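# Pack three foods in a container, lid and lock

## Task

Place the bread roll, the yogurt cup and the cherry tomato inside the food container, then fit the container's lid and close all four of its locking flaps.

## Robot and tools

Robot: two UR12e-type six-joint arms, left_arm and right_arm, each with a Robotiq 2F-85 two-finger gripper and a wrist camera (cam_left_wrist, cam_right_wrist, 896x504 images). A camera stand sits behind the arms. Objects may occasionally get a small outside push.

Frames: the scene frame has its origin at table-top height, halfway between the nominal arm bases, +z up, +x out over the table, left_arm toward +y (camera image sides do not match these names). Calibrated bases: left_arm at (+0.093, +0.631, 0) m, quat_wxyz (+1.000, 0, 0, +0.019); right_arm at (+0.009, -0.599, 0) m, quat_wxyz (+1.000, 0, 0, -0.005). Every gripper pose, velocity and wrist-camera pose in a result is in that arm's own base frame; table and fixed items use the scene frame. Printed hand poses may be off by a few cm, more when reaching far. end_effector_position is the point between closed pads; fingers point along gripper +z and close along its y; a camera block projects about 10 cm toward gripper +x.

The row (used by execute_actions and move): 18 numbers, always for both arms. Numbers 1-9 are left_arm, 10-18 right_arm. Within each arm: six absolute joint target angles in radians, in this order: shoulder lift, elbow, wrist 1, wrist 2, wrist 3, shoulder pan; then gripper position, force_limit, speed, each in [-1, 1]. Ranges: elbow -3.142 to 3.142, all others -6.283 to 6.283 (true ends may differ by 0.010). Targets beyond a range are refused or clipped, the latter reported as "joint sent to its limit". To keep an arm still, resend its Joint targets angles; to leave a gripper alone, resend the same three gripper numbers (a 0 is itself a command).

Gripper numbers: position +1 fully open (85 mm), about -0.8 pads touching, -1 closes until blocked. force_limit and speed together set grip force; closing fast from well open gives a much stronger grip (roughly 120-245 N) than a slow close (30-100 N). speed maps to about 20, 85, 150 mm/s at -1, 0, +1. All start at +1. New force_limit or speed only take effect with a position change of at least 0.01. To grip, send -1 and check object_status = 2.

Tools:
- execute_actions(actions, cameras): actions is a list of actions; each action is up to 15 rows, one per 1/30 s step, and a short action repeats its last row to fill 0.5 s. An empty list returns the full state plus images. cameras: names, ["all"], or [] for none.
- move(target, speed, blend, stop_force, zero, blocking, cameras): target is one 18-number row or a list of up to 15 rows, absolute joint angles, sharing at most 10 s. Joints move in sync so grippers follow curves; no obstacle avoidance. speed: rad/s of the joint travelling farthest, 0.01-3.14, default 0.5, single or one per target. blend: rad of corner rounding per target, 0 = stop. stop_force: 4-120 N, ends an arm's path on contact felt at the wrist; use a low speed with it, omit it when pulling away from a contact; keep finger numbers the same across a list. zero (default true) re-zeroes before the move. blocking=false returns after about 0.5 s while the move continues (not allowed with stop_force). Result adds a "move:" line: done, off_target, moving, held or fault, possibly limits=held.
- wait(seconds 0-10): runs the scene with the last commands held.
- stop(): brakes a running move; fingers continue.
- zoom_image(camera, region): region [x0, y0, x1, y1] pixels from the top-left, at most 504 wide and high, on the newest image of cam_left_wrist or cam_right_wrist.
- zero_wrist_force(arm): tares that arm's force/torque sensor.
- read_manual(section): licence texts only.
- finished_scene(scene): ends scene 1 or 2; irreversible; the goal must hold without the robot.

Motion limits: joint target speeds up to 2.09 rad/s (shoulder pan/lift) and 3.14 (others), gripper speed capped at 4 m/s, targets kept within 0.434/0.651 rad of measured angles, command lag about 0.09-0.22 s with overshoot on fast moves. Large moves may need several actions.

Result lines: Joint positions, Joint velocities ("within noise" when still), Joint targets, Joint torques (include gravity, offset and noisy), Tool commands, end-effector pose and velocities, object_status (0 moving, 1 blocked while opening, 2 blocked while closing = holding, 3 reached target or pads met), position_measured in counts (3 open, 78 ≈ 60 mm, 130 ≈ 40 mm, 180 ≈ 20 mm, 230 closed), Wrist force and Wrist torque in gripper axes plus a peak line, "joint command not followed" when the anti-collision check between arms held a step, motor temperatures, MOTOR HOT and fault lines.

Avoid: dropping items or letting them fall off the table (failure), releasing moving objects, slamming, hard hits on fixed or heavy things, pressing between the two arms or gripping the other arm's fingers. Outside force around 150 N or contact torque at the limit (293 shoulders, 133 elbow, 48 wrists, N m, held weight included) freezes that arm for 10 s; the arms are stiff, so targets slightly past a firm surface can trigger this. Don't grip hard on parts still resting on something. Motors heat when holding loads, stretched out or straining; at 70 °C MOTOR HOT appears and at 85 °C the arm brakes for 30-60 s. The scene keeps running while you think.

Each tool is called by a JSON object that holds its "op" and its "data".

## Session

{"op": "execute_actions", "data": {"actions": []}}

Scene clock: 0.00 s.
left_arm: end_effector_position=(+0.8406, -0.5371, +0.3401) position_measured=3 object_status=3 end_effector_quat_wxyz=(-0.038, +0.802, +0.016, +0.596) | right_arm: end_effector_position=(+0.1717, +0.7217, +0.3325) position_measured=3 object_status=3 end_effector_quat_wxyz=(-0.320, +0.859, -0.024, +0.399)
Joint names: [shoulder lift, elbow, wrist 1, wrist 2, wrist 3, shoulder pan]
Joint positions: left_arm=[-1.057 1.817 -3.337 -0.563 2.693 -0.997] | right_arm=[-1.592 -2.281 -0.352 0.57 -1.428 5.07]
Joint velocities: within noise
Joint torques (N m): no reading
Motor temperatures (°C): left_arm=[26 30 33 35 37 27] | right_arm=[34 27 37 32 34 27]
Wrist force (N): no reading
Wrist torque (N m): no reading
Wrist force, peak (N): no reading
Joint targets: left_arm=[-1.057 1.817 -3.337 -0.563 2.693 -0.997] | right_arm=[-1.592 -2.281 -0.352 0.570 -1.428 5.070]
Tool commands: left_gripper/position=+1.0 left_gripper/force_limit=+1.0 left_gripper/speed=+1.0 right_gripper/position=+1.0 right_gripper/force_limit=+1.0 right_gripper/speed=+1.0

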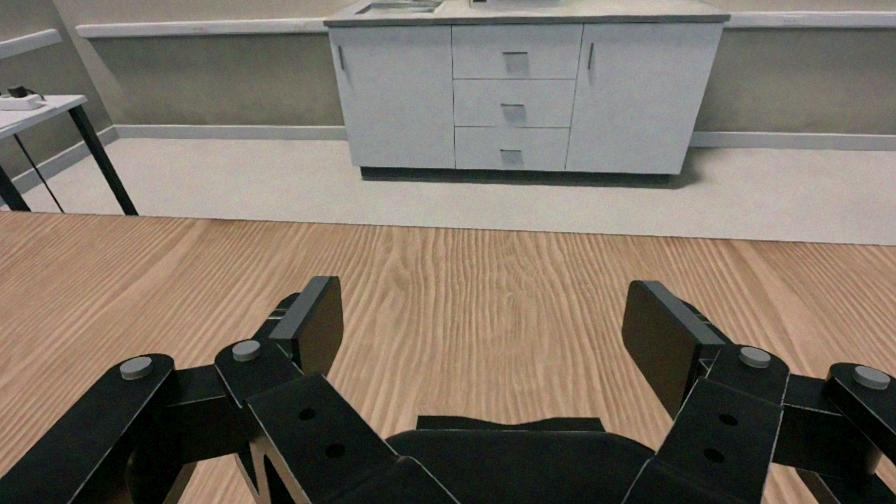

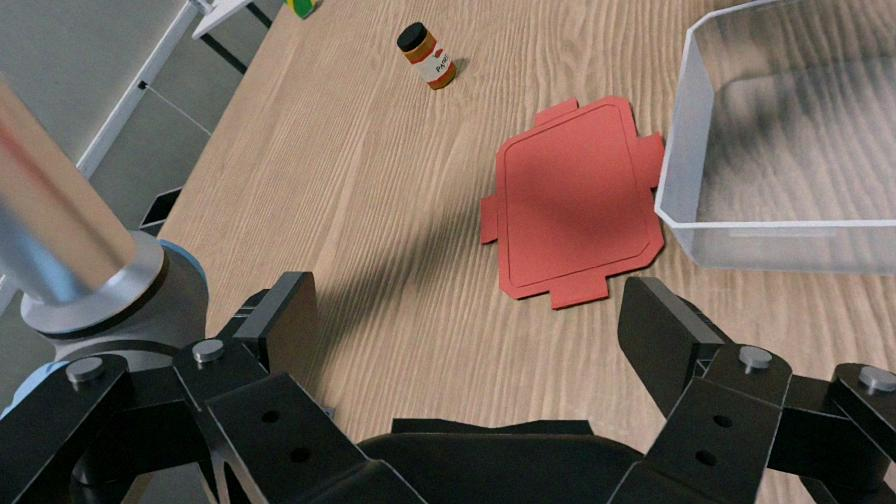

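{"op": "move", "data": {"target": [-1.397,1.485,-1.659,-1.571,2.294,-0.886,1,1,1,-1.372,-1.853,-1.488,1.571,-2.099,4.184,1,1,1], "speed": 1.0, "cameras": ["all"]}}

Scene clock: 4.87 s.
left_arm: end_effector_position=(+0.6378, -0.5058, +0.4500) position_measured=3 object_status=3 end_effector_quat_wxyz=(+0.000, +1.000, -0.019, +0.000) | right_arm: end_effector_position=(+0.4368, +0.4030, +0.4497) position_measured=3 object_status=3 end_effector_quat_wxyz=(+0.000, +1.000, +0.000, +0.000)
Joint names: [shoulder lift, elbow, wrist 1, wrist 2, wrist 3, shoulder pan]
Joint positions: left_arm=[-1.397 1.485 -1.659 -1.571 2.294 -0.886] | right_arm=[-1.372 -1.853 -1.488 1.571 -2.099 4.184]
Joint torques (N m): left_arm=[-70.8 -56.11 -1.11 -3.24 -2.92 13.76] | right_arm=[45.33 64.7 0.95 1.91 -2.39 -12.33]
Wrist force (N): left_arm=[0.3 0.2 0.1] | right_arm=[-0.7 -1.6 0.9]
Wrist torque (N m): left_arm=[-0.18 0.39 0.14] | right_arm=[-0.11 0.24 -0.28]
Wrist force, peak (N): left_arm=[-0.8 -0.6 -1.2] | right_arm=[-2.3 -0.2 -0.9]
Joint targets: left_arm=[-1.397 1.485 -1.659 -1.571 2.294 -0.886] | right_arm=[-1.372 -1.853 -1.488 1.571 -2.099 4.184]
move: done

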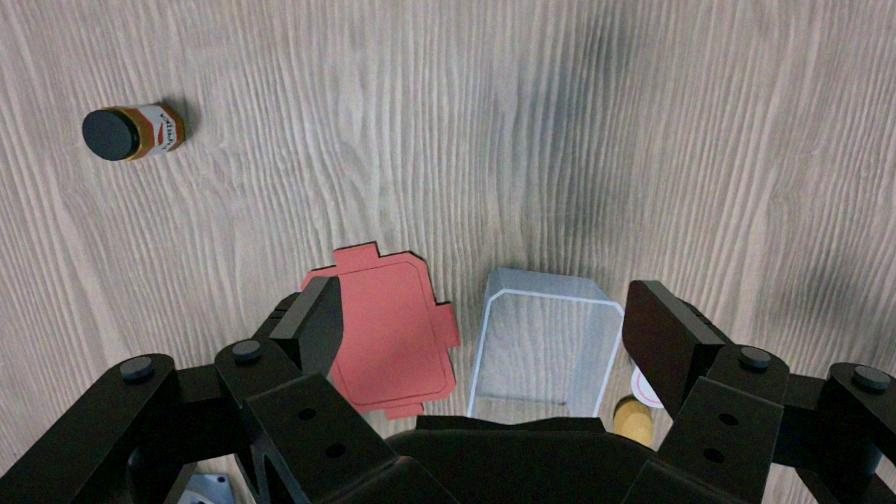

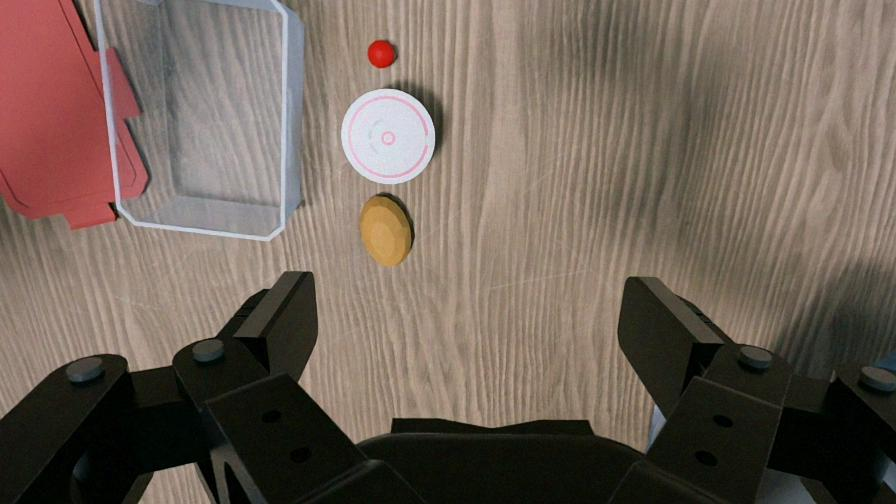

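{"op": "zoom_image", "data": {"camera": "cam_right_wrist", "region": [80, 0, 480, 280]}}

{"op": "zoom_image", "data": {"camera": "cam_left_wrist", "region": [280, 220, 680, 450]}}

Scaled by 1.260 from the camera's 896x504 image, which has a finer 1280x720 frame.

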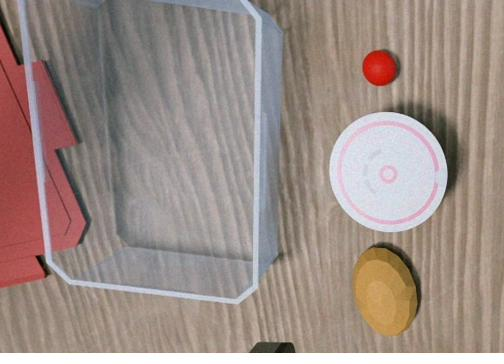

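Scaled by 1.260 from the camera's 896x504 image, which has a finer 1280x720 frame.

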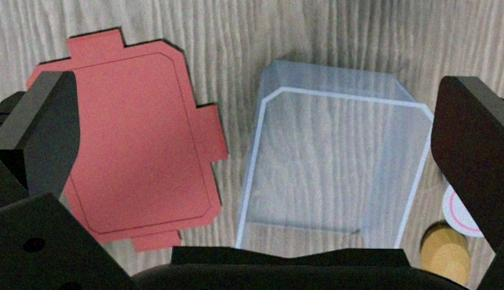

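{"op": "move", "data": {"target": [-1.397,1.485,-1.659,-1.571,2.294,-0.886,1,1,1,-1.016,-2.602,-0.395,1.571,0,4.248,1,1,1], "speed": 1.2, "cameras": ["cam_right_wrist"]}}

{"op": "zoom_image", "data": {"camera": "cam_right_wrist", "region": [200, 0, 700, 300]}}

Scene clock: 8.27 s.
left_arm: end_effector_position=(+0.6378, -0.5058, +0.4500) position_measured=3 object_status=3 end_effector_quat_wxyz=(+0.000, +1.000, -0.019, +0.000) | right_arm: end_effector_position=(+0.3615, +0.3330, +0.2993) position_measured=3 object_status=3 end_effector_quat_wxyz=(+0.291, -0.494, +0.799, +0.180)
Joint names: [shoulder lift, elbow, wrist 1, wrist 2, wrist 3, shoulder pan]
Joint positions: left_arm=[-1.397 1.485 -1.659 -1.571 2.294 -0.886] | right_arm=[-1.016 -2.602 -0.395 1.571 0 4.248]
Joint torques (N m): left_arm=[-68.72 -56.76 -0.98 -3.18 -3.22 13.87] | right_arm=[13.22 38.09 8.36 1.77 1.78 19.99]
Wrist force (N): left_arm=[0.4 0.2 0.1] | right_arm=[-0.7 -1.1 0.8]
Wrist torque (N m): left_arm=[-0.19 0.38 0.15] | right_arm=[-0.09 0.43 -0.59]
Wrist force, peak (N): left_arm=[0.6 0.5 0.5] | right_arm=[-0.2 -2.4 1.0]
Joint targets: left_arm=[-1.397 1.485 -1.659 -1.571 2.294 -0.886] | right_arm=[-1.016 -2.602 -0.395 1.571 0.000 4.248]
move: done
Images, in order (width x height): cam_right_wrist 896x504.

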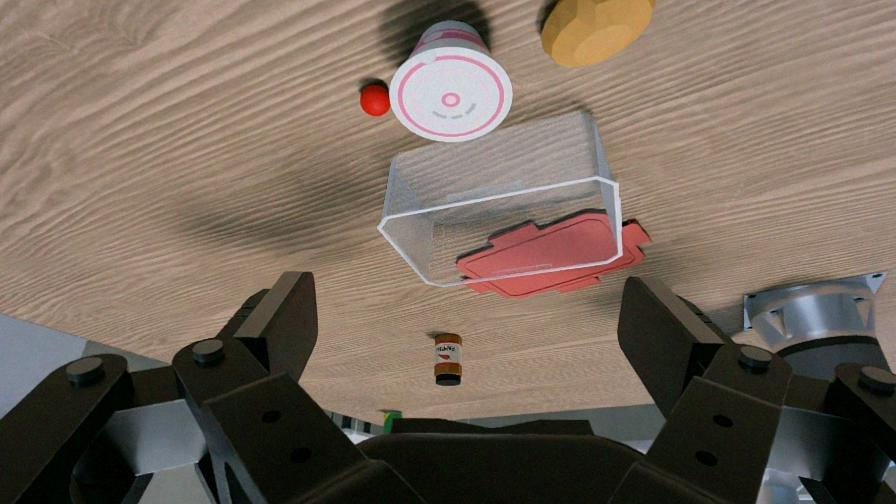

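Scaled by 1.008 from the camera's 896x504 image, which has a finer 1280x720 frame.

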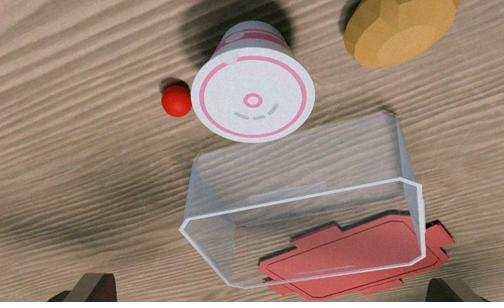

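{"op": "move", "data": {"target": [-1.397,1.485,-1.659,-1.571,2.294,-0.886,1,1,1,-1.7697,-2.0252,-0.9175,1.5708,-2.158,4.1252,1,1,1], "speed": 1.0, "cameras": ["cam_right_wrist"]}}

Scene clock: 12.40 s.
left_arm: end_effector_position=(+0.6378, -0.5058, +0.4500) position_measured=3 object_status=3 end_effector_quat_wxyz=(+0.000, +1.000, -0.019, +0.000) | right_arm: end_effector_position=(+0.5299, +0.4819, +0.1500) position_measured=3 object_status=3 end_effector_quat_wxyz=(+0.000, +1.000, +0.000, +0.000)
Joint names: [shoulder lift, elbow, wrist 1, wrist 2, wrist 3, shoulder pan]
Joint positions: left_arm=[-1.397 1.485 -1.659 -1.571 2.294 -0.886] | right_arm=[-1.77 -2.025 -0.917 1.571 -2.158 4.125]
Joint torques (N m): left_arm=[-69.16 -55.22 -1.16 -2.91 -3.45 17.07] | right_arm=[42.87 53.63 1.24 -2.61 -2.16 -13.92]
Wrist force (N): left_arm=[0.5 0.4 0.5] | right_arm=[-0.7 -1.8 1.6]
Wrist torque (N m): left_arm=[-0.16 0.37 0.15] | right_arm=[-0.18 0.30 -0.25]
Wrist force, peak (N): left_arm=[0.7 0.7 0.0] | right_arm=[-0.2 -1.6 2.5]
Joint targets: left_arm=[-1.397 1.485 -1.659 -1.571 2.294 -0.886] | right_arm=[-1.770 -2.025 -0.917 1.571 -2.158 4.125]
move: done
Images, in order (width x height): cam_right_wrist 896x504.

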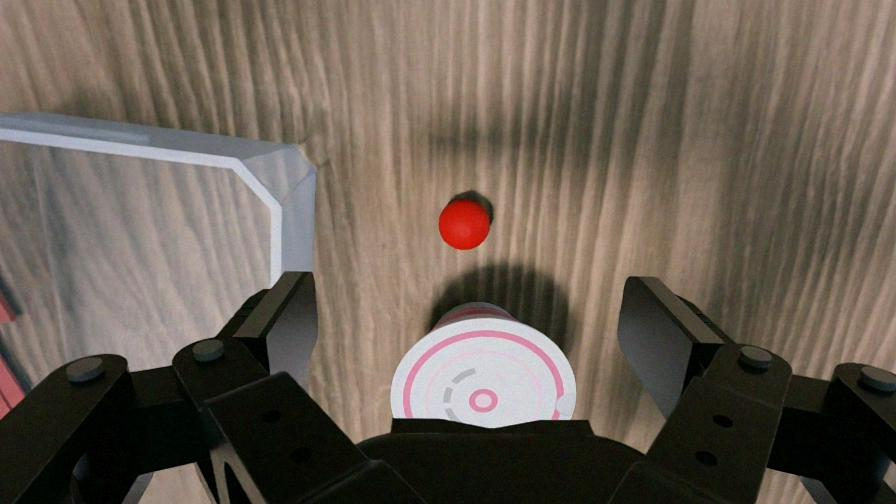

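{"op": "move", "data": {"target": [[-1.397,1.485,-1.659,-1.571,2.294,-0.886,1,1,1,-1.8371,-2.1245,-0.7508,1.5708,-2.131,4.1523,0.3,-1,0]], "speed": 0.8, "cameras": ["cam_right_wrist"]}}

Scene clock: 15.50 s.
left_arm: end_effector_position=(+0.6378, -0.5058, +0.4500) position_measured=3 object_status=3 end_effector_quat_wxyz=(+0.000, +1.000, -0.019, +0.000) | right_arm: end_effector_position=(+0.5041, +0.4760, +0.0701) position_measured=91 object_status=3 end_effector_quat_wxyz=(+0.000, +1.000, +0.000, +0.000)
Joint names: [shoulder lift, elbow, wrist 1, wrist 2, wrist 3, shoulder pan]
Joint positions: left_arm=[-1.397 1.485 -1.659 -1.571 2.294 -0.886] | right_arm=[-1.837 -2.124 -0.751 1.571 -2.131 4.152]
Joint torques (N m): left_arm=[-68.25 -54.52 -0.65 -3.12 -3.16 16.38] | right_arm=[49.64 26.94 7.49 -0.84 1.76 21.4]
Wrist force (N): left_arm=[0.1 0.3 0.2] | right_arm=[-0.9 -1.2 1.6]
Wrist torque (N m): left_arm=[-0.18 0.43 0.15] | right_arm=[-0.07 0.38 -0.42]
Wrist force, peak (N): left_arm=[0.1 0.9 0.4] | right_arm=[-1.2 -1.0 3.8]
Joint targets: left_arm=[-1.397 1.485 -1.659 -1.571 2.294 -0.886] | right_arm=[-1.837 -2.124 -0.751 1.571 -2.131 4.152]
move: done
Images, in order (width x height): cam_right_wrist 896x504.

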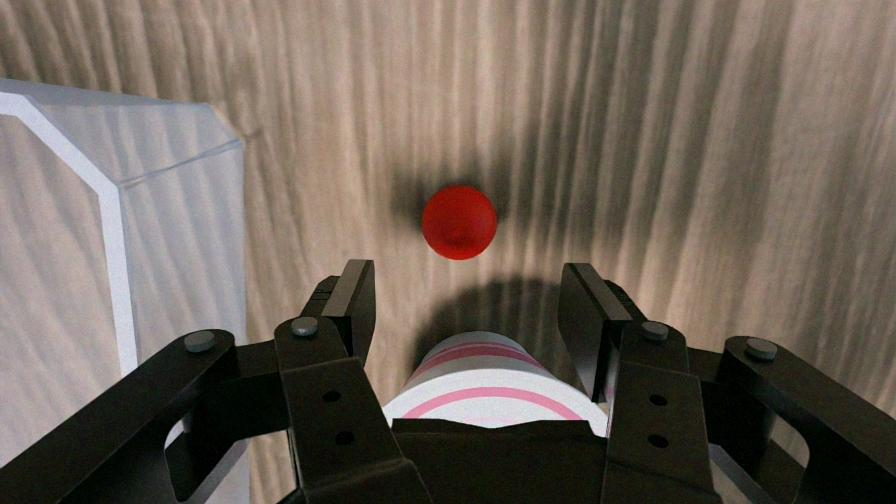

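{"op": "move", "data": {"target": [[-1.397,1.485,-1.659,-1.571,2.294,-0.886,1,1,1,-1.9137,-2.1453,-0.6534,1.5708,-2.1346,4.1486,0.3,-1,0],[-1.397,1.485,-1.659,-1.571,2.294,-0.886,1,1,1,-1.9137,-2.1453,-0.6534,1.5708,-2.1346,4.1486,-1,-1,-1],[-1.397,1.485,-1.659,-1.571,2.294,-0.886,1,1,1,-1.6859,-2.0196,-1.0069,1.5708,-2.1346,4.1486,-1,-1,-1]], "speed": [0.3,0.5,0.5], "cameras": ["cam_right_wrist","cam_left_wrist"]}}

{"op": "zoom_image", "data": {"camera": "cam_right_wrist", "region": [300, 150, 700, 450]}}

Scene clock: 19.73 s.
left_arm: end_effector_position=(+0.6378, -0.5058, +0.4500) position_measured=3 object_status=3 end_effector_quat_wxyz=(+0.000, +1.000, -0.019, +0.000) | right_arm: end_effector_position=(+0.5070, +0.4760, +0.1998) position_measured=165 object_status=2 end_effector_quat_wxyz=(+0.000, +1.000, +0.000, +0.000)
Joint names: [shoulder lift, elbow, wrist 1, wrist 2, wrist 3, shoulder pan]
Joint positions: left_arm=[-1.397 1.485 -1.659 -1.571 2.294 -0.886] | right_arm=[-1.686 -2.02 -1.007 1.571 -2.135 4.149]
Joint torques (N m): left_arm=[-68.26 -55.07 -0.8 -2.73 -3.27 16.63] | right_arm=[69.22 56.19 1.59 0.47 -2.54 -11.31]
Wrist force (N): left_arm=[0.2 0.1 0.3] | right_arm=[-1.1 -1.8 1.4]
Wrist torque (N m): left_arm=[-0.20 0.42 0.15] | right_arm=[-0.21 0.38 -0.28]
Wrist force, peak (N): left_arm=[0.7 0.5 -0.2] | right_arm=[-1.4 -0.5 3.7]
Joint targets: left_arm=[-1.397 1.485 -1.659 -1.571 2.294 -0.886] | right_arm=[-1.686 -2.020 -1.007 1.571 -2.135 4.149]
move: done

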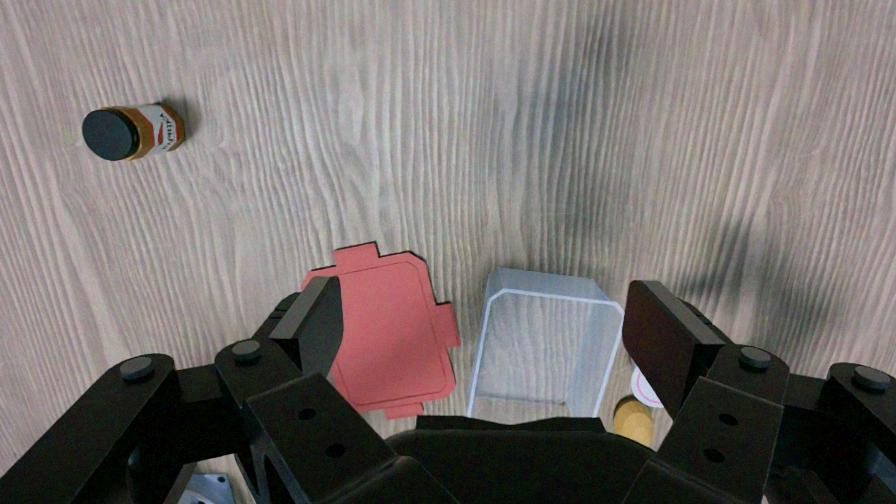

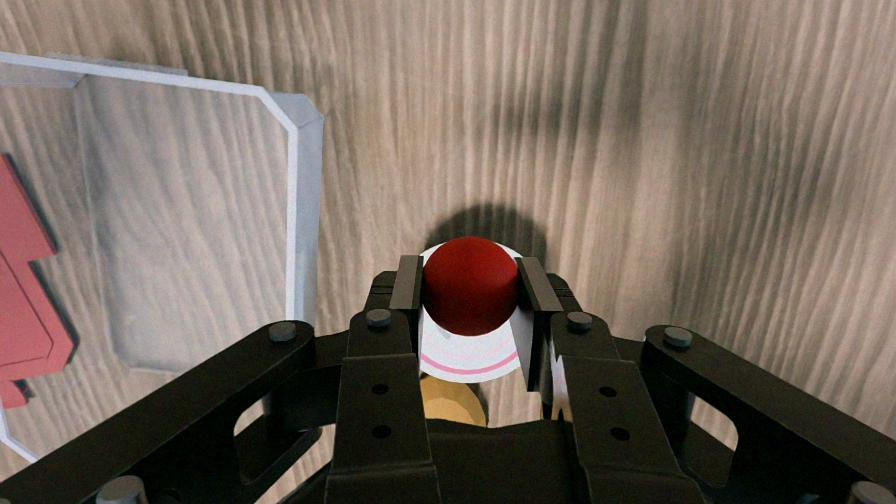

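Scaled by 1.260 from the camera's 896x504 image, which has a finer 1280x720 frame.

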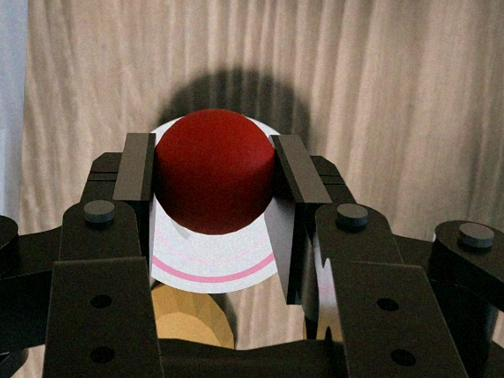

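{"op": "move", "data": {"target": [[-1.397,1.485,-1.659,-1.571,2.294,-0.886,1,1,1,-1.8432,-1.8241,-1.0451,1.5708,-1.7044,4.4518,-1,-1,-1],[-1.397,1.485,-1.659,-1.571,2.294,-0.886,1,1,1,-2.0313,-1.9373,-0.7438,1.5708,-1.7044,4.4518,-1,-1,-1]], "speed": [0.8,0.3], "cameras": ["cam_right_wrist"]}}

Scene clock: 22.40 s.
left_arm: end_effector_position=(+0.6378, -0.5058, +0.4500) position_measured=3 object_status=3 end_effector_quat_wxyz=(+0.000, +1.000, -0.019, +0.000) | right_arm: end_effector_position=(+0.3705, +0.7138, +0.1020) position_measured=165 object_status=2 end_effector_quat_wxyz=(+0.000, +0.998, -0.063, +0.000)
Joint names: [shoulder lift, elbow, wrist 1, wrist 2, wrist 3, shoulder pan]
Joint positions: left_arm=[-1.397 1.485 -1.659 -1.571 2.294 -0.886] | right_arm=[-1.947 -1.886 -0.88 1.571 -1.704 4.452]
Joint torques (N m): left_arm=[-67.87 -55.8 -0.52 -3.14 -3.13 16.31] | right_arm=[74.22 42.63 5.68 0 -0.67 3.05]
Wrist force (N): left_arm=[0.3 0.2 0.4] | right_arm=[-1.1 -0.8 1.2]
Wrist torque (N m): left_arm=[-0.19 0.40 0.14] | right_arm=[0.06 0.34 -0.39]
Wrist force, peak (N): left_arm=[0.4 0.6 0.4] | right_arm=[-5.8 -7.7 -61.4]
Joint targets: left_arm=[-1.397 1.485 -1.659 -1.571 2.294 -0.886] | right_arm=[-1.947 -1.886 -0.880 1.571 -1.704 4.452]
Tool commands: left_gripper/position=+1.0 left_gripper/force_limit=+1.0 left_gripper/speed=+1.0 right_gripper/position=-1.0 right_gripper/force_limit=-1.0 right_gripper/speed=-1.0
FORCE FAULT: contact force on the right arm reached its limit, and that arm stopped. The contact can be on any part of that arm, not only on its tool. That arm's remaining commands of this call were not run. That arm is still stopped at the end of this call. That arm stays stopped for about 10 more seconds. Until then a move that you send moves the other arm only, and its call returns only when the move has ended. Once the stop has ended, the next robot result says so. If the stop ends while you think or write, that arm runs what you send next. While its stop runs, that arm takes no new command, but its gripper still runs the gripper command that each later call begins with. An arm that is not stopped still takes commands.
move: fault (right_arm); path passed 1 of 2 targets; right_arm: the wrist 1 is farthest, 0.136 rad from its target
Images, in order (width x height): cam_right_wrist 896x504.

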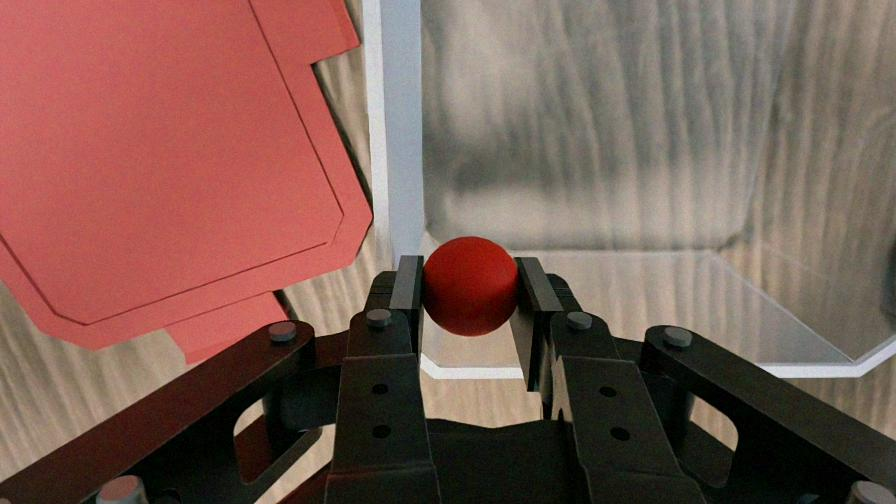

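{"op": "wait", "data": {"seconds": 9.6}}

{"op": "move", "data": {"target": [[-1.397,1.485,-1.659,-1.571,2.294,-0.886,1,1,1,-1.8432,-1.8241,-1.0451,1.5708,-1.7044,4.4518,-1,-1,-1],[-1.397,1.485,-1.659,-1.571,2.294,-0.886,1,1,1,-1.9288,-1.7060,-1.0776,1.5708,-1.9292,4.2270,-1,-1,-1]], "speed": [0.3,0.8], "cameras": ["cam_right_wrist"]}}

Scene clock: 32.63 s.
left_arm: end_effector_position=(+0.6378, -0.5058, +0.4500) position_measured=3 object_status=3 end_effector_quat_wxyz=(+0.000, +1.000, -0.019, +0.000) | right_arm: end_effector_position=(+0.3705, +0.7138, +0.1020) position_measured=165 object_status=2 end_effector_quat_wxyz=(+0.000, +0.998, -0.063, +0.000)
Joint names: [shoulder lift, elbow, wrist 1, wrist 2, wrist 3, shoulder pan]
Joint positions: left_arm=[-1.397 1.485 -1.659 -1.571 2.294 -0.886] | right_arm=[-1.947 -1.886 -0.88 1.571 -1.704 4.452]
Joint torques (N m): left_arm=[-67.43 -55.56 -0.61 -3.03 -2.95 19.14] | right_arm=[72.43 41.62 5.76 -0.55 0.02 2.99]
Wrist force (N): left_arm=[0.0 0.2 0.3] | right_arm=[0.4 -1.1 1.1]
Wrist torque (N m): left_arm=[-0.19 0.44 0.15] | right_arm=[-0.01 0.08 -0.38]
Wrist force, peak (N): left_arm=[0.6 0.9 0.1] | right_arm=[0.6 -2.0 1.8]
Joint targets: left_arm=[-1.397 1.485 -1.659 -1.571 2.294 -0.886] | right_arm=[-1.947 -1.886 -0.880 1.571 -1.704 4.452]
Tool commands: left_gripper/position=+1.0 left_gripper/force_limit=+1.0 left_gripper/speed=+1.0 right_gripper/position=-1.0 right_gripper/force_limit=-1.0 right_gripper/speed=-1.0
FORCE FAULT, CONTINUED: the right arm's stop, for the force fault that an earlier result reported, is over. During its stop the right arm's controller moved it back a little. That arm's target is now where it stood when the stop ended, not its last command. That arm accepts commands again.
wait: 9.60 s; at rest from the start

Scene clock: 34.57 s.
left_arm: end_effector_position=(+0.6378, -0.5058, +0.4500) position_measured=3 object_status=3 end_effector_quat_wxyz=(+0.000, +1.000, -0.019, +0.000) | right_arm: end_effector_position=(+0.5449, +0.6600, +0.2000) position_measured=165 object_status=2 end_effector_quat_wxyz=(+0.000, +0.998, -0.063, +0.000)
Joint names: [shoulder lift, elbow, wrist 1, wrist 2, wrist 3, shoulder pan]
Joint positions: left_arm=[-1.397 1.485 -1.659 -1.571 2.294 -0.886] | right_arm=[-1.929 -1.706 -1.078 1.571 -1.929 4.227]
Joint torques (N m): left_arm=[-69.99 -55.36 -0.66 -3.47 -2.57 14.1] | right_arm=[62.67 58.38 1.63 1.17 -2.9 -13.85]
Wrist force (N): left_arm=[0.4 0.4 0.2] | right_arm=[0.6 -1.8 1.0]
Wrist torque (N m): left_arm=[-0.15 0.38 0.15] | right_arm=[-0.13 0.05 -0.28]
Wrist force, peak (N): left_arm=[0.2 0.6 0.3] | right_arm=[6.1 -0.7 0.6]
Joint targets: left_arm=[-1.397 1.485 -1.659 -1.571 2.294 -0.886] | right_arm=[-1.929 -1.706 -1.078 1.571 -1.929 4.227]
move: done
Images, in order (width x height): cam_right_wrist 896x504.

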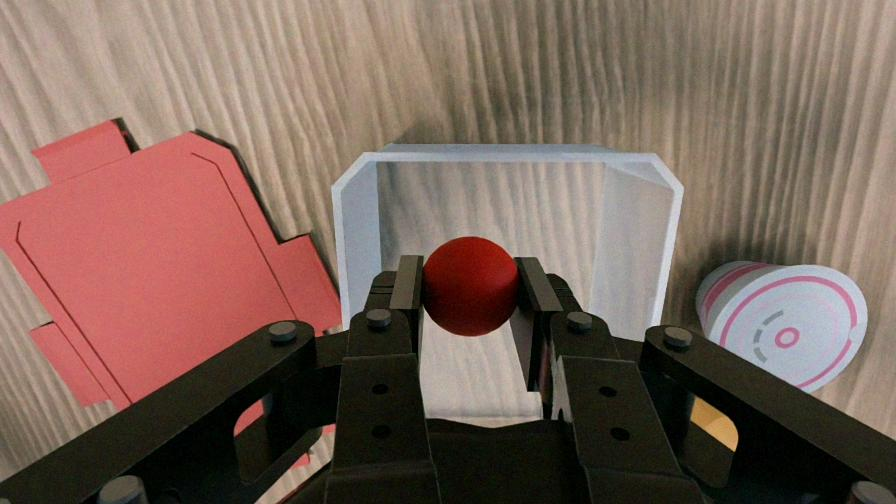

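{"op": "move", "data": {"target": [[-1.397,1.485,-1.659,-1.571,2.294,-0.886,1,1,1,-1.9058,-1.7386,-1.0680,1.5708,-1.8948,4.2614,-1,-1,-1],[-1.397,1.485,-1.659,-1.571,2.294,-0.886,1,1,1,-2.0804,-1.8495,-0.7825,1.5708,-1.8948,4.2614,-1,-1,-1]], "speed": [0.5,0.2], "stop_force": 10, "cameras": ["cam_right_wrist"]}}

Scene clock: 37.60 s.
left_arm: end_effector_position=(+0.6378, -0.5058, +0.4500) position_measured=3 object_status=3 end_effector_quat_wxyz=(+0.000, +1.000, -0.019, +0.000) | right_arm: end_effector_position=(+0.5149, +0.6637, +0.0263) position_measured=165 object_status=2 end_effector_quat_wxyz=(+0.000, +0.998, -0.063, +0.000)
Joint names: [shoulder lift, elbow, wrist 1, wrist 2, wrist 3, shoulder pan]
Joint positions: left_arm=[-1.397 1.485 -1.659 -1.571 2.294 -0.886] | right_arm=[-2.08 -1.849 -0.783 1.571 -1.895 4.261]
Joint torques (N m): left_arm=[-67.51 -55.12 -0.8 -2.99 -2.9 14.14] | right_arm=[65.57 28.88 8.37 1.25 2.52 15.59]
Wrist force (N): left_arm=[0.4 0.4 -0.1] | right_arm=[0.7 -1.8 0.8]
Wrist torque (N m): left_arm=[-0.14 0.38 0.15] | right_arm=[-0.17 0.07 -0.40]
Wrist force, peak (N): left_arm=[0.5 0.6 0.3] | right_arm=[4.7 -1.6 1.2]
Joint targets: left_arm=[-1.397 1.485 -1.659 -1.571 2.294 -0.886] | right_arm=[-2.080 -1.849 -0.782 1.571 -1.895 4.261]
move: done
Images, in order (width x height): cam_right_wrist 896x504.

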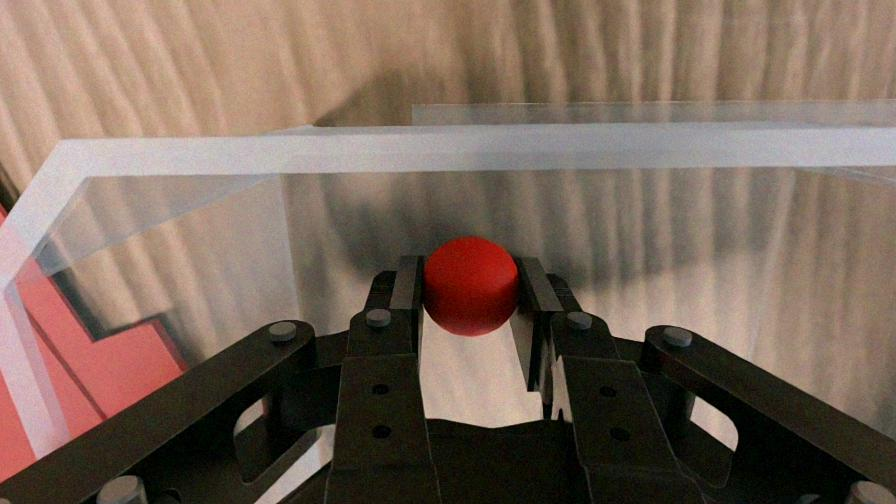

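{"op": "move", "data": {"target": [[-1.397,1.485,-1.659,-1.571,2.294,-0.886,1,1,1,-2.0804,-1.8495,-0.7825,1.5708,-1.8948,4.2614,0.0,-1,-1],[-1.397,1.485,-1.659,-1.571,2.294,-0.886,1,1,1,-1.9058,-1.7386,-1.0680,1.5708,-1.8948,4.2614,0.0,-1,-1]], "speed": 0.5, "cameras": ["cam_right_wrist"]}}

{"op": "zoom_image", "data": {"camera": "cam_right_wrist", "region": [600, 150, 896, 450]}}

Scene clock: 40.27 s.
left_arm: end_effector_position=(+0.6378, -0.5058, +0.4500) position_measured=3 object_status=3 end_effector_quat_wxyz=(+0.000, +1.000, -0.019, +0.000) | right_arm: end_effector_position=(+0.5150, +0.6640, +0.1999) position_measured=128 object_status=3 end_effector_quat_wxyz=(+0.000, +0.998, -0.063, +0.000)
Joint names: [shoulder lift, elbow, wrist 1, wrist 2, wrist 3, shoulder pan]
Joint positions: left_arm=[-1.397 1.485 -1.659 -1.571 2.294 -0.886] | right_arm=[-1.906 -1.739 -1.068 1.571 -1.895 4.261]
Joint torques (N m): left_arm=[-67.5 -54.94 -0.93 -3.33 -2.83 17.74] | right_arm=[88.47 57.37 1.81 1.26 1.78 10.06]
Wrist force (N): left_arm=[0.2 0.0 0.2] | right_arm=[0.9 -1.9 0.6]
Wrist torque (N m): left_arm=[-0.22 0.41 0.15] | right_arm=[-0.14 -0.01 -0.44]
Wrist force, peak (N): left_arm=[0.4 0.8 0.3] | right_arm=[0.0 -1.5 4.1]
Joint targets: left_arm=[-1.397 1.485 -1.659 -1.571 2.294 -0.886] | right_arm=[-1.906 -1.739 -1.068 1.571 -1.895 4.261]
move: done
Images, in order (width x height): cam_right_wrist 896x504.

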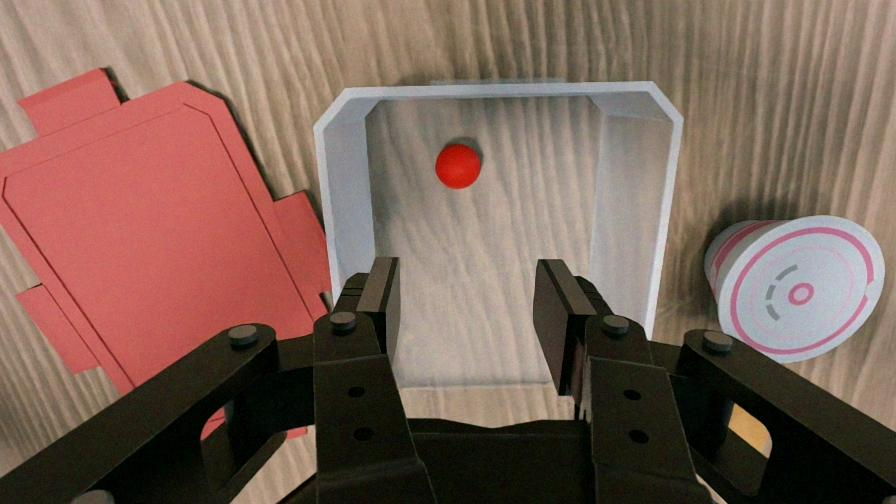

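Scaled by 1.680 from the camera's 896x504 image, which has a finer 1280x720 frame.

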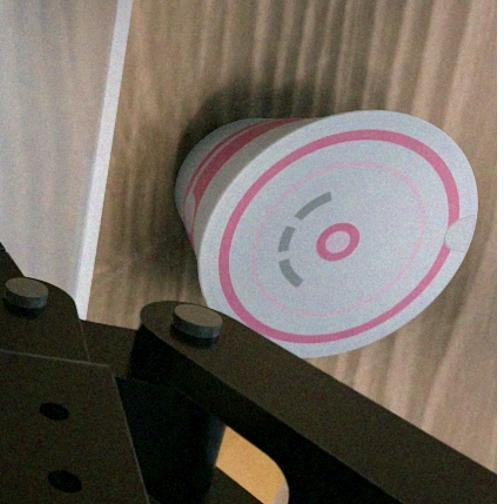

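{"op": "move", "data": {"target": [-1.397,1.485,-1.659,-1.571,2.294,-0.886,1,1,1,-1.5226,-2.2977,-0.8921,1.5708,-2.1122,4.4710,1,-1,0], "speed": 0.9, "cameras": ["cam_right_wrist"]}}

Scene clock: 42.27 s.
left_arm: end_effector_position=(+0.6378, -0.5058, +0.4500) position_measured=3 object_status=3 end_effector_quat_wxyz=(+0.000, +1.000, -0.019, +0.000) | right_arm: end_effector_position=(+0.2971, +0.4782, +0.1500) position_measured=3 object_status=3 end_effector_quat_wxyz=(+0.000, +0.989, +0.149, +0.000)
Joint names: [shoulder lift, elbow, wrist 1, wrist 2, wrist 3, shoulder pan]
Joint positions: left_arm=[-1.397 1.485 -1.659 -1.571 2.294 -0.886] | right_arm=[-1.523 -2.297 -0.892 1.571 -2.112 4.471]
Joint torques (N m): left_arm=[-69.37 -55.58 -0.37 -3.14 -3 15.68] | right_arm=[50.57 31.43 7.98 0.94 -2.45 22.05]
Wrist force (N): left_arm=[0.7 0.3 0.5] | right_arm=[0.8 -1.3 1.3]
Wrist torque (N m): left_arm=[-0.17 0.33 0.14] | right_arm=[0.01 0.07 -0.30]
Wrist force, peak (N): left_arm=[0.7 0.3 0.5] | right_arm=[3.8 -4.4 0.8]
Joint targets: left_arm=[-1.397 1.485 -1.659 -1.571 2.294 -0.886] | right_arm=[-1.523 -2.298 -0.892 1.571 -2.112 4.471]
move: done
Images, in order (width x height): cam_right_wrist 896x504.

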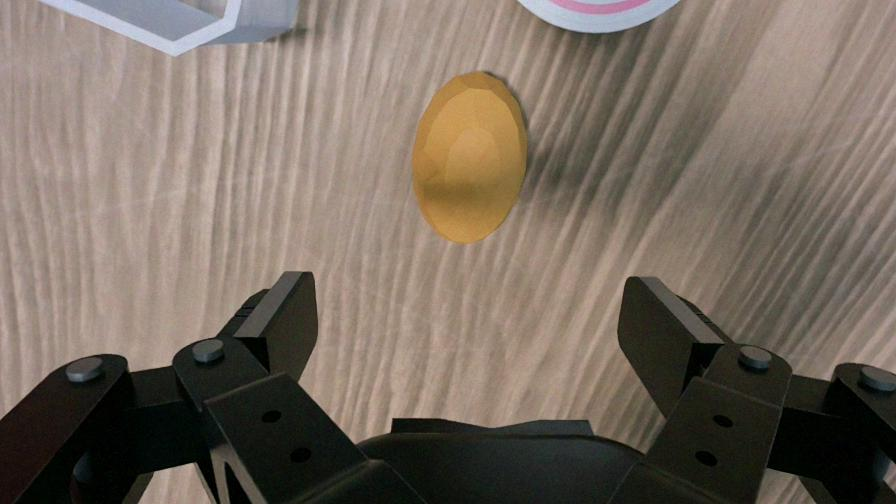

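{"op": "move", "data": {"target": [[-1.397,1.485,-1.659,-1.571,2.294,-0.886,1,1,1,-1.7515,-2.3857,-0.5752,1.5708,-2.1406,4.4426,1,-1,0],[-1.397,1.485,-1.659,-1.571,2.294,-0.886,1,1,1,-1.7515,-2.3857,-0.5752,1.5708,-2.1406,4.4426,-1,-1,-1],[-1.397,1.485,-1.659,-1.571,2.294,-0.886,1,1,1,-1.4704,-2.2371,-1.0049,1.5708,-2.1406,4.4426,-1,-1,-1],[-1.397,1.485,-1.659,-1.571,2.294,-0.886,1,1,1,-1.8025,-1.8776,-1.0323,1.5708,-1.7338,4.4224,-1,-1,-1]], "speed": [0.3,0.5,0.5,0.7], "cameras": ["cam_right_wrist"]}}

Scene clock: 49.00 s.
left_arm: end_effector_position=(+0.6378, -0.5058, +0.4500) position_measured=3 object_status=3 end_effector_quat_wxyz=(+0.000, +1.000, -0.019, +0.000) | right_arm: end_effector_position=(+0.3817, +0.6700, +0.2000) position_measured=88 object_status=2 end_effector_quat_wxyz=(+0.000, +0.998, -0.063, +0.000)
Joint names: [shoulder lift, elbow, wrist 1, wrist 2, wrist 3, shoulder pan]
Joint positions: left_arm=[-1.397 1.485 -1.659 -1.571 2.294 -0.886] | right_arm=[-1.802 -1.878 -1.032 1.571 -1.734 4.422]
Joint torques (N m): left_arm=[-67.87 -55.5 -0.43 -3.05 -2.77 15.2] | right_arm=[56.72 57.45 1.18 0.95 2.31 -14.42]
Wrist force (N): left_arm=[0.4 0.5 -0.2] | right_arm=[1.0 -1.9 1.4]
Wrist torque (N m): left_arm=[-0.15 0.38 0.15] | right_arm=[-0.20 0.07 -0.42]
Wrist force, peak (N): left_arm=[0.7 0.6 0.2] | right_arm=[-2.6 -0.9 -21.3]
Joint targets: left_arm=[-1.397 1.485 -1.659 -1.571 2.294 -0.886] | right_arm=[-1.803 -1.878 -1.032 1.571 -1.734 4.422]
move: done
Images, in order (width x height): cam_right_wrist 896x504.

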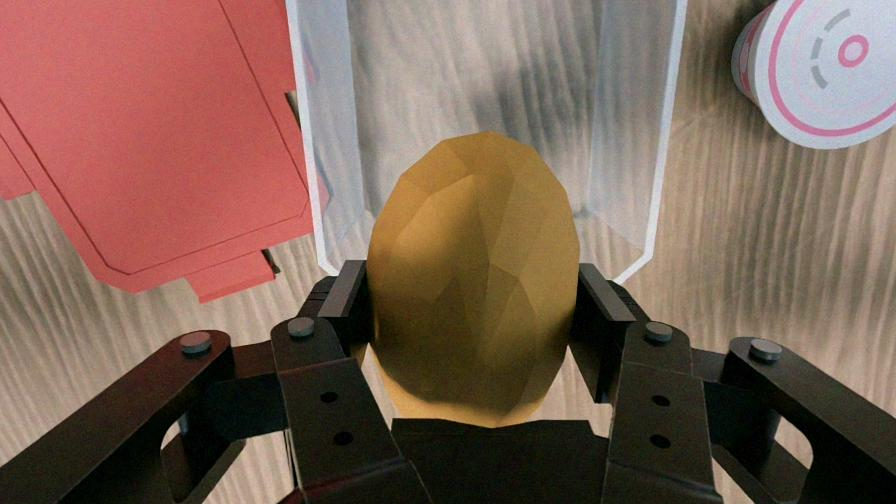

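{"op": "move", "data": {"target": [[-1.397,1.485,-1.659,-1.571,2.294,-0.886,1,1,1,-1.8154,-1.8608,-1.0362,1.5708,-1.7624,4.3938,-1,-1,-1],[-1.397,1.485,-1.659,-1.571,2.294,-0.886,1,1,1,-2.0050,-1.9743,-0.7331,1.5708,-1.7624,4.3938,-1,-1,-1]], "speed": [0.4,0.2], "stop_force": 10, "cameras": ["cam_right_wrist"]}}

Scene clock: 52.00 s.
left_arm: end_effector_position=(+0.6378, -0.5058, +0.4500) position_measured=3 object_status=3 end_effector_quat_wxyz=(+0.000, +1.000, -0.019, +0.000) | right_arm: end_effector_position=(+0.4035, +0.6673, +0.0279) position_measured=88 object_status=2 end_effector_quat_wxyz=(+0.000, +0.998, -0.063, +0.000)
Joint names: [shoulder lift, elbow, wrist 1, wrist 2, wrist 3, shoulder pan]
Joint positions: left_arm=[-1.397 1.485 -1.659 -1.571 2.294 -0.886] | right_arm=[-2.005 -1.974 -0.733 1.571 -1.762 4.394]
Joint torques (N m): left_arm=[-68.52 -53.78 -0.53 -3.07 -2.9 14.54] | right_arm=[61.08 27.68 8.23 1.04 -2.38 -12.35]
Wrist force (N): left_arm=[0.1 0.4 0.1] | right_arm=[0.6 -1.9 1.2]
Wrist torque (N m): left_arm=[-0.15 0.42 0.15] | right_arm=[-0.13 0.09 -0.26]
Wrist force, peak (N): left_arm=[0.7 0.3 0.4] | right_arm=[-2.2 -2.2 1.7]
Joint targets: left_arm=[-1.397 1.485 -1.659 -1.571 2.294 -0.886] | right_arm=[-2.005 -1.974 -0.733 1.571 -1.762 4.394]
move: done
Images, in order (width x height): cam_right_wrist 896x504.

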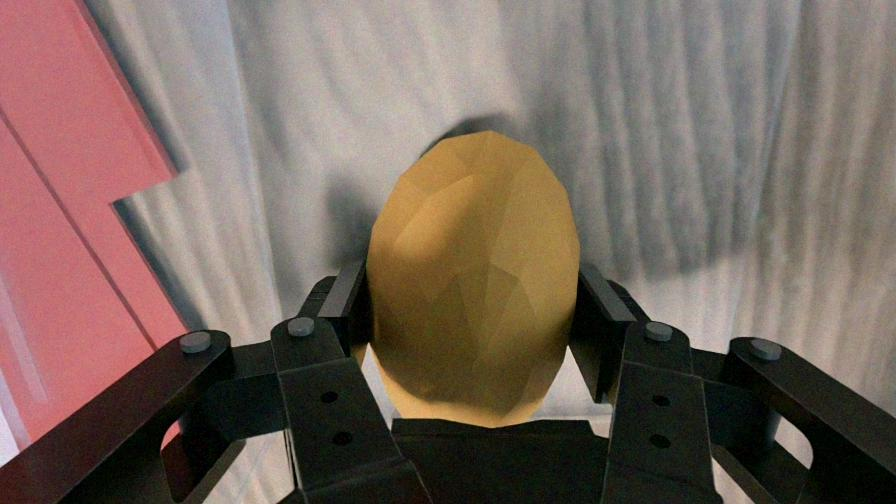

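{"op": "move", "data": {"target": [[-1.397,1.485,-1.659,-1.571,2.294,-0.886,1,1,1,-2.0050,-1.9743,-0.7331,1.5708,-1.7624,4.3938,0.6,-1,-1],[-1.397,1.485,-1.659,-1.571,2.294,-0.886,1,1,1,-1.8154,-1.8608,-1.0362,1.5708,-1.7624,4.3938,0.6,-1,-1]], "speed": 0.5, "cameras": ["cam_right_wrist"]}}

{"op": "move", "data": {"target": [[-1.397,1.485,-1.659,-1.571,2.294,-0.886,1,1,1,-1.45,-1.8,-1.46,1.5708,-1.7624,4.3,1,-1,0],[-1.397,1.485,-1.659,-1.571,2.294,-0.886,1,1,1,-1.45,-1.8,-2.4,-1.5708,0,4.26,1,-1,0],[-1.397,1.485,-1.659,-1.571,2.294,-0.886,1,1,1,-1.6309,-2.6325,-2.4036,-1.5708,0,4.2597,1,-1,0]], "speed": [1.0,1.5,0.7], "cameras": ["cam_right_wrist"]}}

Scene clock: 54.73 s.
left_arm: end_effector_position=(+0.6378, -0.5058, +0.4500) position_measured=3 object_status=3 end_effector_quat_wxyz=(+0.000, +1.000, -0.019, +0.000) | right_arm: end_effector_position=(+0.4034, +0.6672, +0.1999) position_measured=53 object_status=3 end_effector_quat_wxyz=(+0.000, +0.998, -0.063, +0.000)
Joint names: [shoulder lift, elbow, wrist 1, wrist 2, wrist 3, shoulder pan]
Joint positions: left_arm=[-1.397 1.485 -1.659 -1.571 2.294 -0.886] | right_arm=[-1.816 -1.861 -1.036 1.571 -1.762 4.394]
Joint torques (N m): left_arm=[-71.29 -55.66 -0.71 -2.9 -3.24 15.87] | right_arm=[81.03 55.65 1.62 1.5 -2.78 -11.15]
Wrist force (N): left_arm=[0.1 0.1 0.4] | right_arm=[0.9 -1.6 1.3]
Wrist torque (N m): left_arm=[-0.20 0.43 0.15] | right_arm=[-0.16 0.07 -0.31]
Wrist force, peak (N): left_arm=[0.7 0.5 0.4] | right_arm=[0.2 -1.0 4.0]
Joint targets: left_arm=[-1.397 1.485 -1.659 -1.571 2.294 -0.886] | right_arm=[-1.815 -1.861 -1.036 1.571 -1.762 4.394]
move: done
Images, in order (width x height): cam_right_wrist 896x504.

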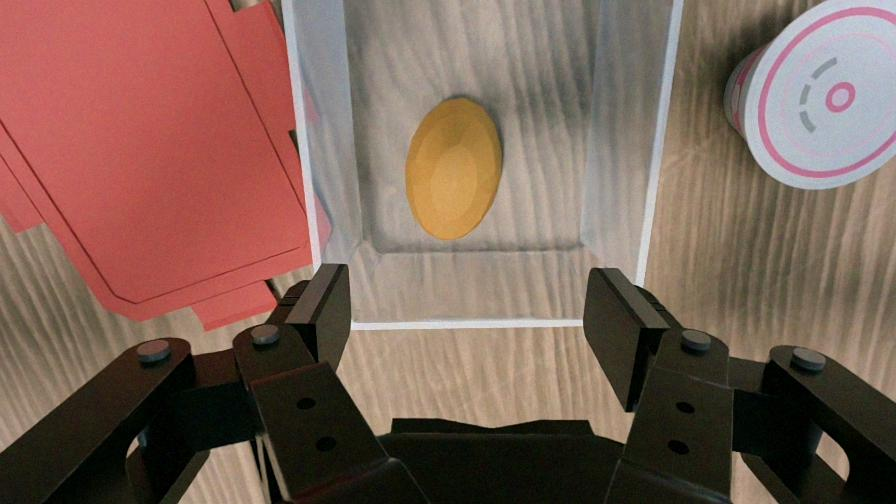

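Scene clock: 60.40 s.
left_arm: end_effector_position=(+0.6378, -0.5058, +0.4500) position_measured=3 object_status=3 end_effector_quat_wxyz=(+0.000, +1.000, -0.019, +0.000) | right_arm: end_effector_position=(+0.3768, +0.3766, +0.0601) position_measured=3 object_status=3 end_effector_quat_wxyz=(-0.297, +0.703, +0.440, +0.474)
Joint names: [shoulder lift, elbow, wrist 1, wrist 2, wrist 3, shoulder pan]
Joint positions: left_arm=[-1.397 1.485 -1.659 -1.571 2.294 -0.886] | right_arm=[-1.631 -2.632 -2.404 -1.571 0 4.26]
Joint torques (N m): left_arm=[-66.66 -54.29 -0.99 -2.97 -2.88 14.51] | right_arm=[14.36 10.76 -1.44 -1.8 2.07 -8.34]
Wrist force (N): left_arm=[0.1 0.2 0.2] | right_arm=[1.4 -1.6 1.2]
Wrist torque (N m): left_arm=[-0.19 0.43 0.15] | right_arm=[-0.20 -0.32 -0.18]
Wrist force, peak (N): left_arm=[0.8 0.6 0.2] | right_arm=[6.8 -2.6 5.4]
Joint targets: left_arm=[-1.397 1.485 -1.659 -1.571 2.294 -0.886] | right_arm=[-1.631 -2.633 -2.404 -1.571 0.000 4.260]
move: done
Images, in order (width x height): cam_right_wrist 896x504.

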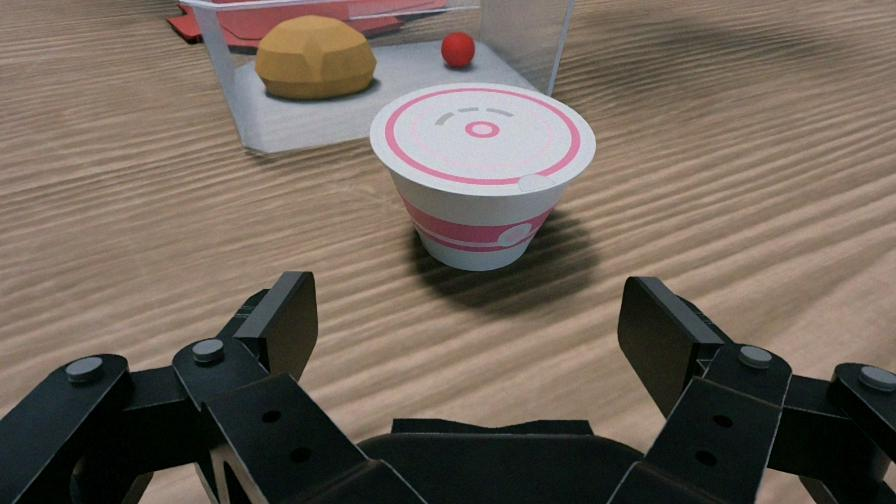

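{"op": "move", "data": {"target": [-1.397,1.485,-1.659,-1.571,2.294,-0.886,1,1,1,-1.7654,-2.5602,-2.3414,-1.5708,0,4.2597,1,-1,0], "speed": 0.2, "cameras": ["cam_right_wrist"]}}

Scene clock: 61.97 s.
left_arm: end_effector_position=(+0.6378, -0.5058, +0.4500) position_measured=3 object_status=3 end_effector_quat_wxyz=(+0.000, +1.000, -0.019, +0.000) | right_arm: end_effector_position=(+0.3982, +0.4206, +0.0351) position_measured=3 object_status=3 end_effector_quat_wxyz=(-0.297, +0.703, +0.440, +0.474)
Joint names: [shoulder lift, elbow, wrist 1, wrist 2, wrist 3, shoulder pan]
Joint positions: left_arm=[-1.397 1.485 -1.659 -1.571 2.294 -0.886] | right_arm=[-1.765 -2.56 -2.341 -1.571 0 4.26]
Joint torques (N m): left_arm=[-69.33 -53.58 -1.16 -2.91 -2.4 16.7] | right_arm=[26.87 28.81 4.42 -1.76 1.73 -4.25]
Wrist force (N): left_arm=[0.3 0.5 0.4] | right_arm=[1.0 -2.4 1.8]
Wrist torque (N m): left_arm=[-0.14 0.40 0.14] | right_arm=[-0.35 -0.22 -0.19]
Wrist force, peak (N): left_arm=[0.7 0.7 0.3] | right_arm=[1.7 -2.2 2.6]
Joint targets: left_arm=[-1.397 1.485 -1.659 -1.571 2.294 -0.886] | right_arm=[-1.765 -2.560 -2.341 -1.571 0.000 4.260]
move: done
Images, in order (width x height): cam_right_wrist 896x504.

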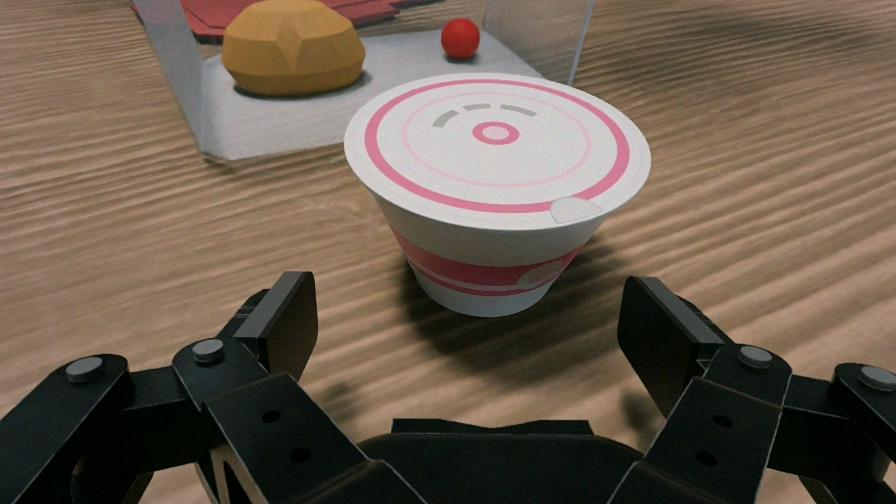

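{"op": "move", "data": {"target": [[-1.397,1.485,-1.659,-1.571,2.294,-0.886,1,1,1,-1.837,-2.4748,-2.3552,-1.5708,0,4.2461,1,-1,0],[-1.397,1.485,-1.659,-1.571,2.294,-0.886,1,1,1,-1.837,-2.4748,-2.3552,-1.5708,0,4.2461,-1,-1,-1]], "speed": 0.15, "cameras": ["cam_right_wrist"]}}

Scene clock: 64.07 s.
left_arm: end_effector_position=(+0.6378, -0.5058, +0.4500) position_measured=3 object_status=3 end_effector_quat_wxyz=(+0.000, +1.000, -0.019, +0.000) | right_arm: end_effector_position=(+0.4264, +0.4599, +0.0281) position_measured=33 object_status=0 end_effector_quat_wxyz=(-0.293, +0.706, +0.435, +0.476)
Joint names: [shoulder lift, elbow, wrist 1, wrist 2, wrist 3, shoulder pan]
Joint positions: left_arm=[-1.397 1.485 -1.659 -1.571 2.294 -0.886] | right_arm=[-1.837 -2.475 -2.355 -1.571 0 4.246]
Joint torques (N m): left_arm=[-66.69 -53.92 -1.12 -2.94 -2.7 15.43] | right_arm=[31.58 28.92 -2 -1.73 2.6 -12.3]
Wrist force (N): left_arm=[0.4 0.3 0.5] | right_arm=[5.4 -2.1 -1.2]
Wrist torque (N m): left_arm=[-0.17 0.38 0.15] | right_arm=[-0.31 -0.16 -0.24]
Wrist force, peak (N): left_arm=[0.5 0.7 0.4] | right_arm=[5.9 -1.9 -1.7]
Joint targets: left_arm=[-1.397 1.485 -1.659 -1.571 2.294 -0.886] | right_arm=[-1.837 -2.475 -2.355 -1.571 0.000 4.246]
move: done
Images, in order (width x height): cam_right_wrist 896x504.

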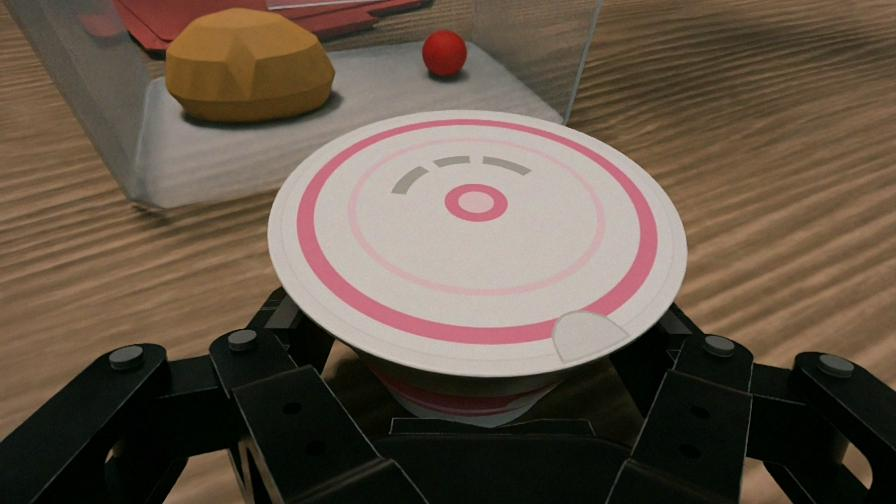

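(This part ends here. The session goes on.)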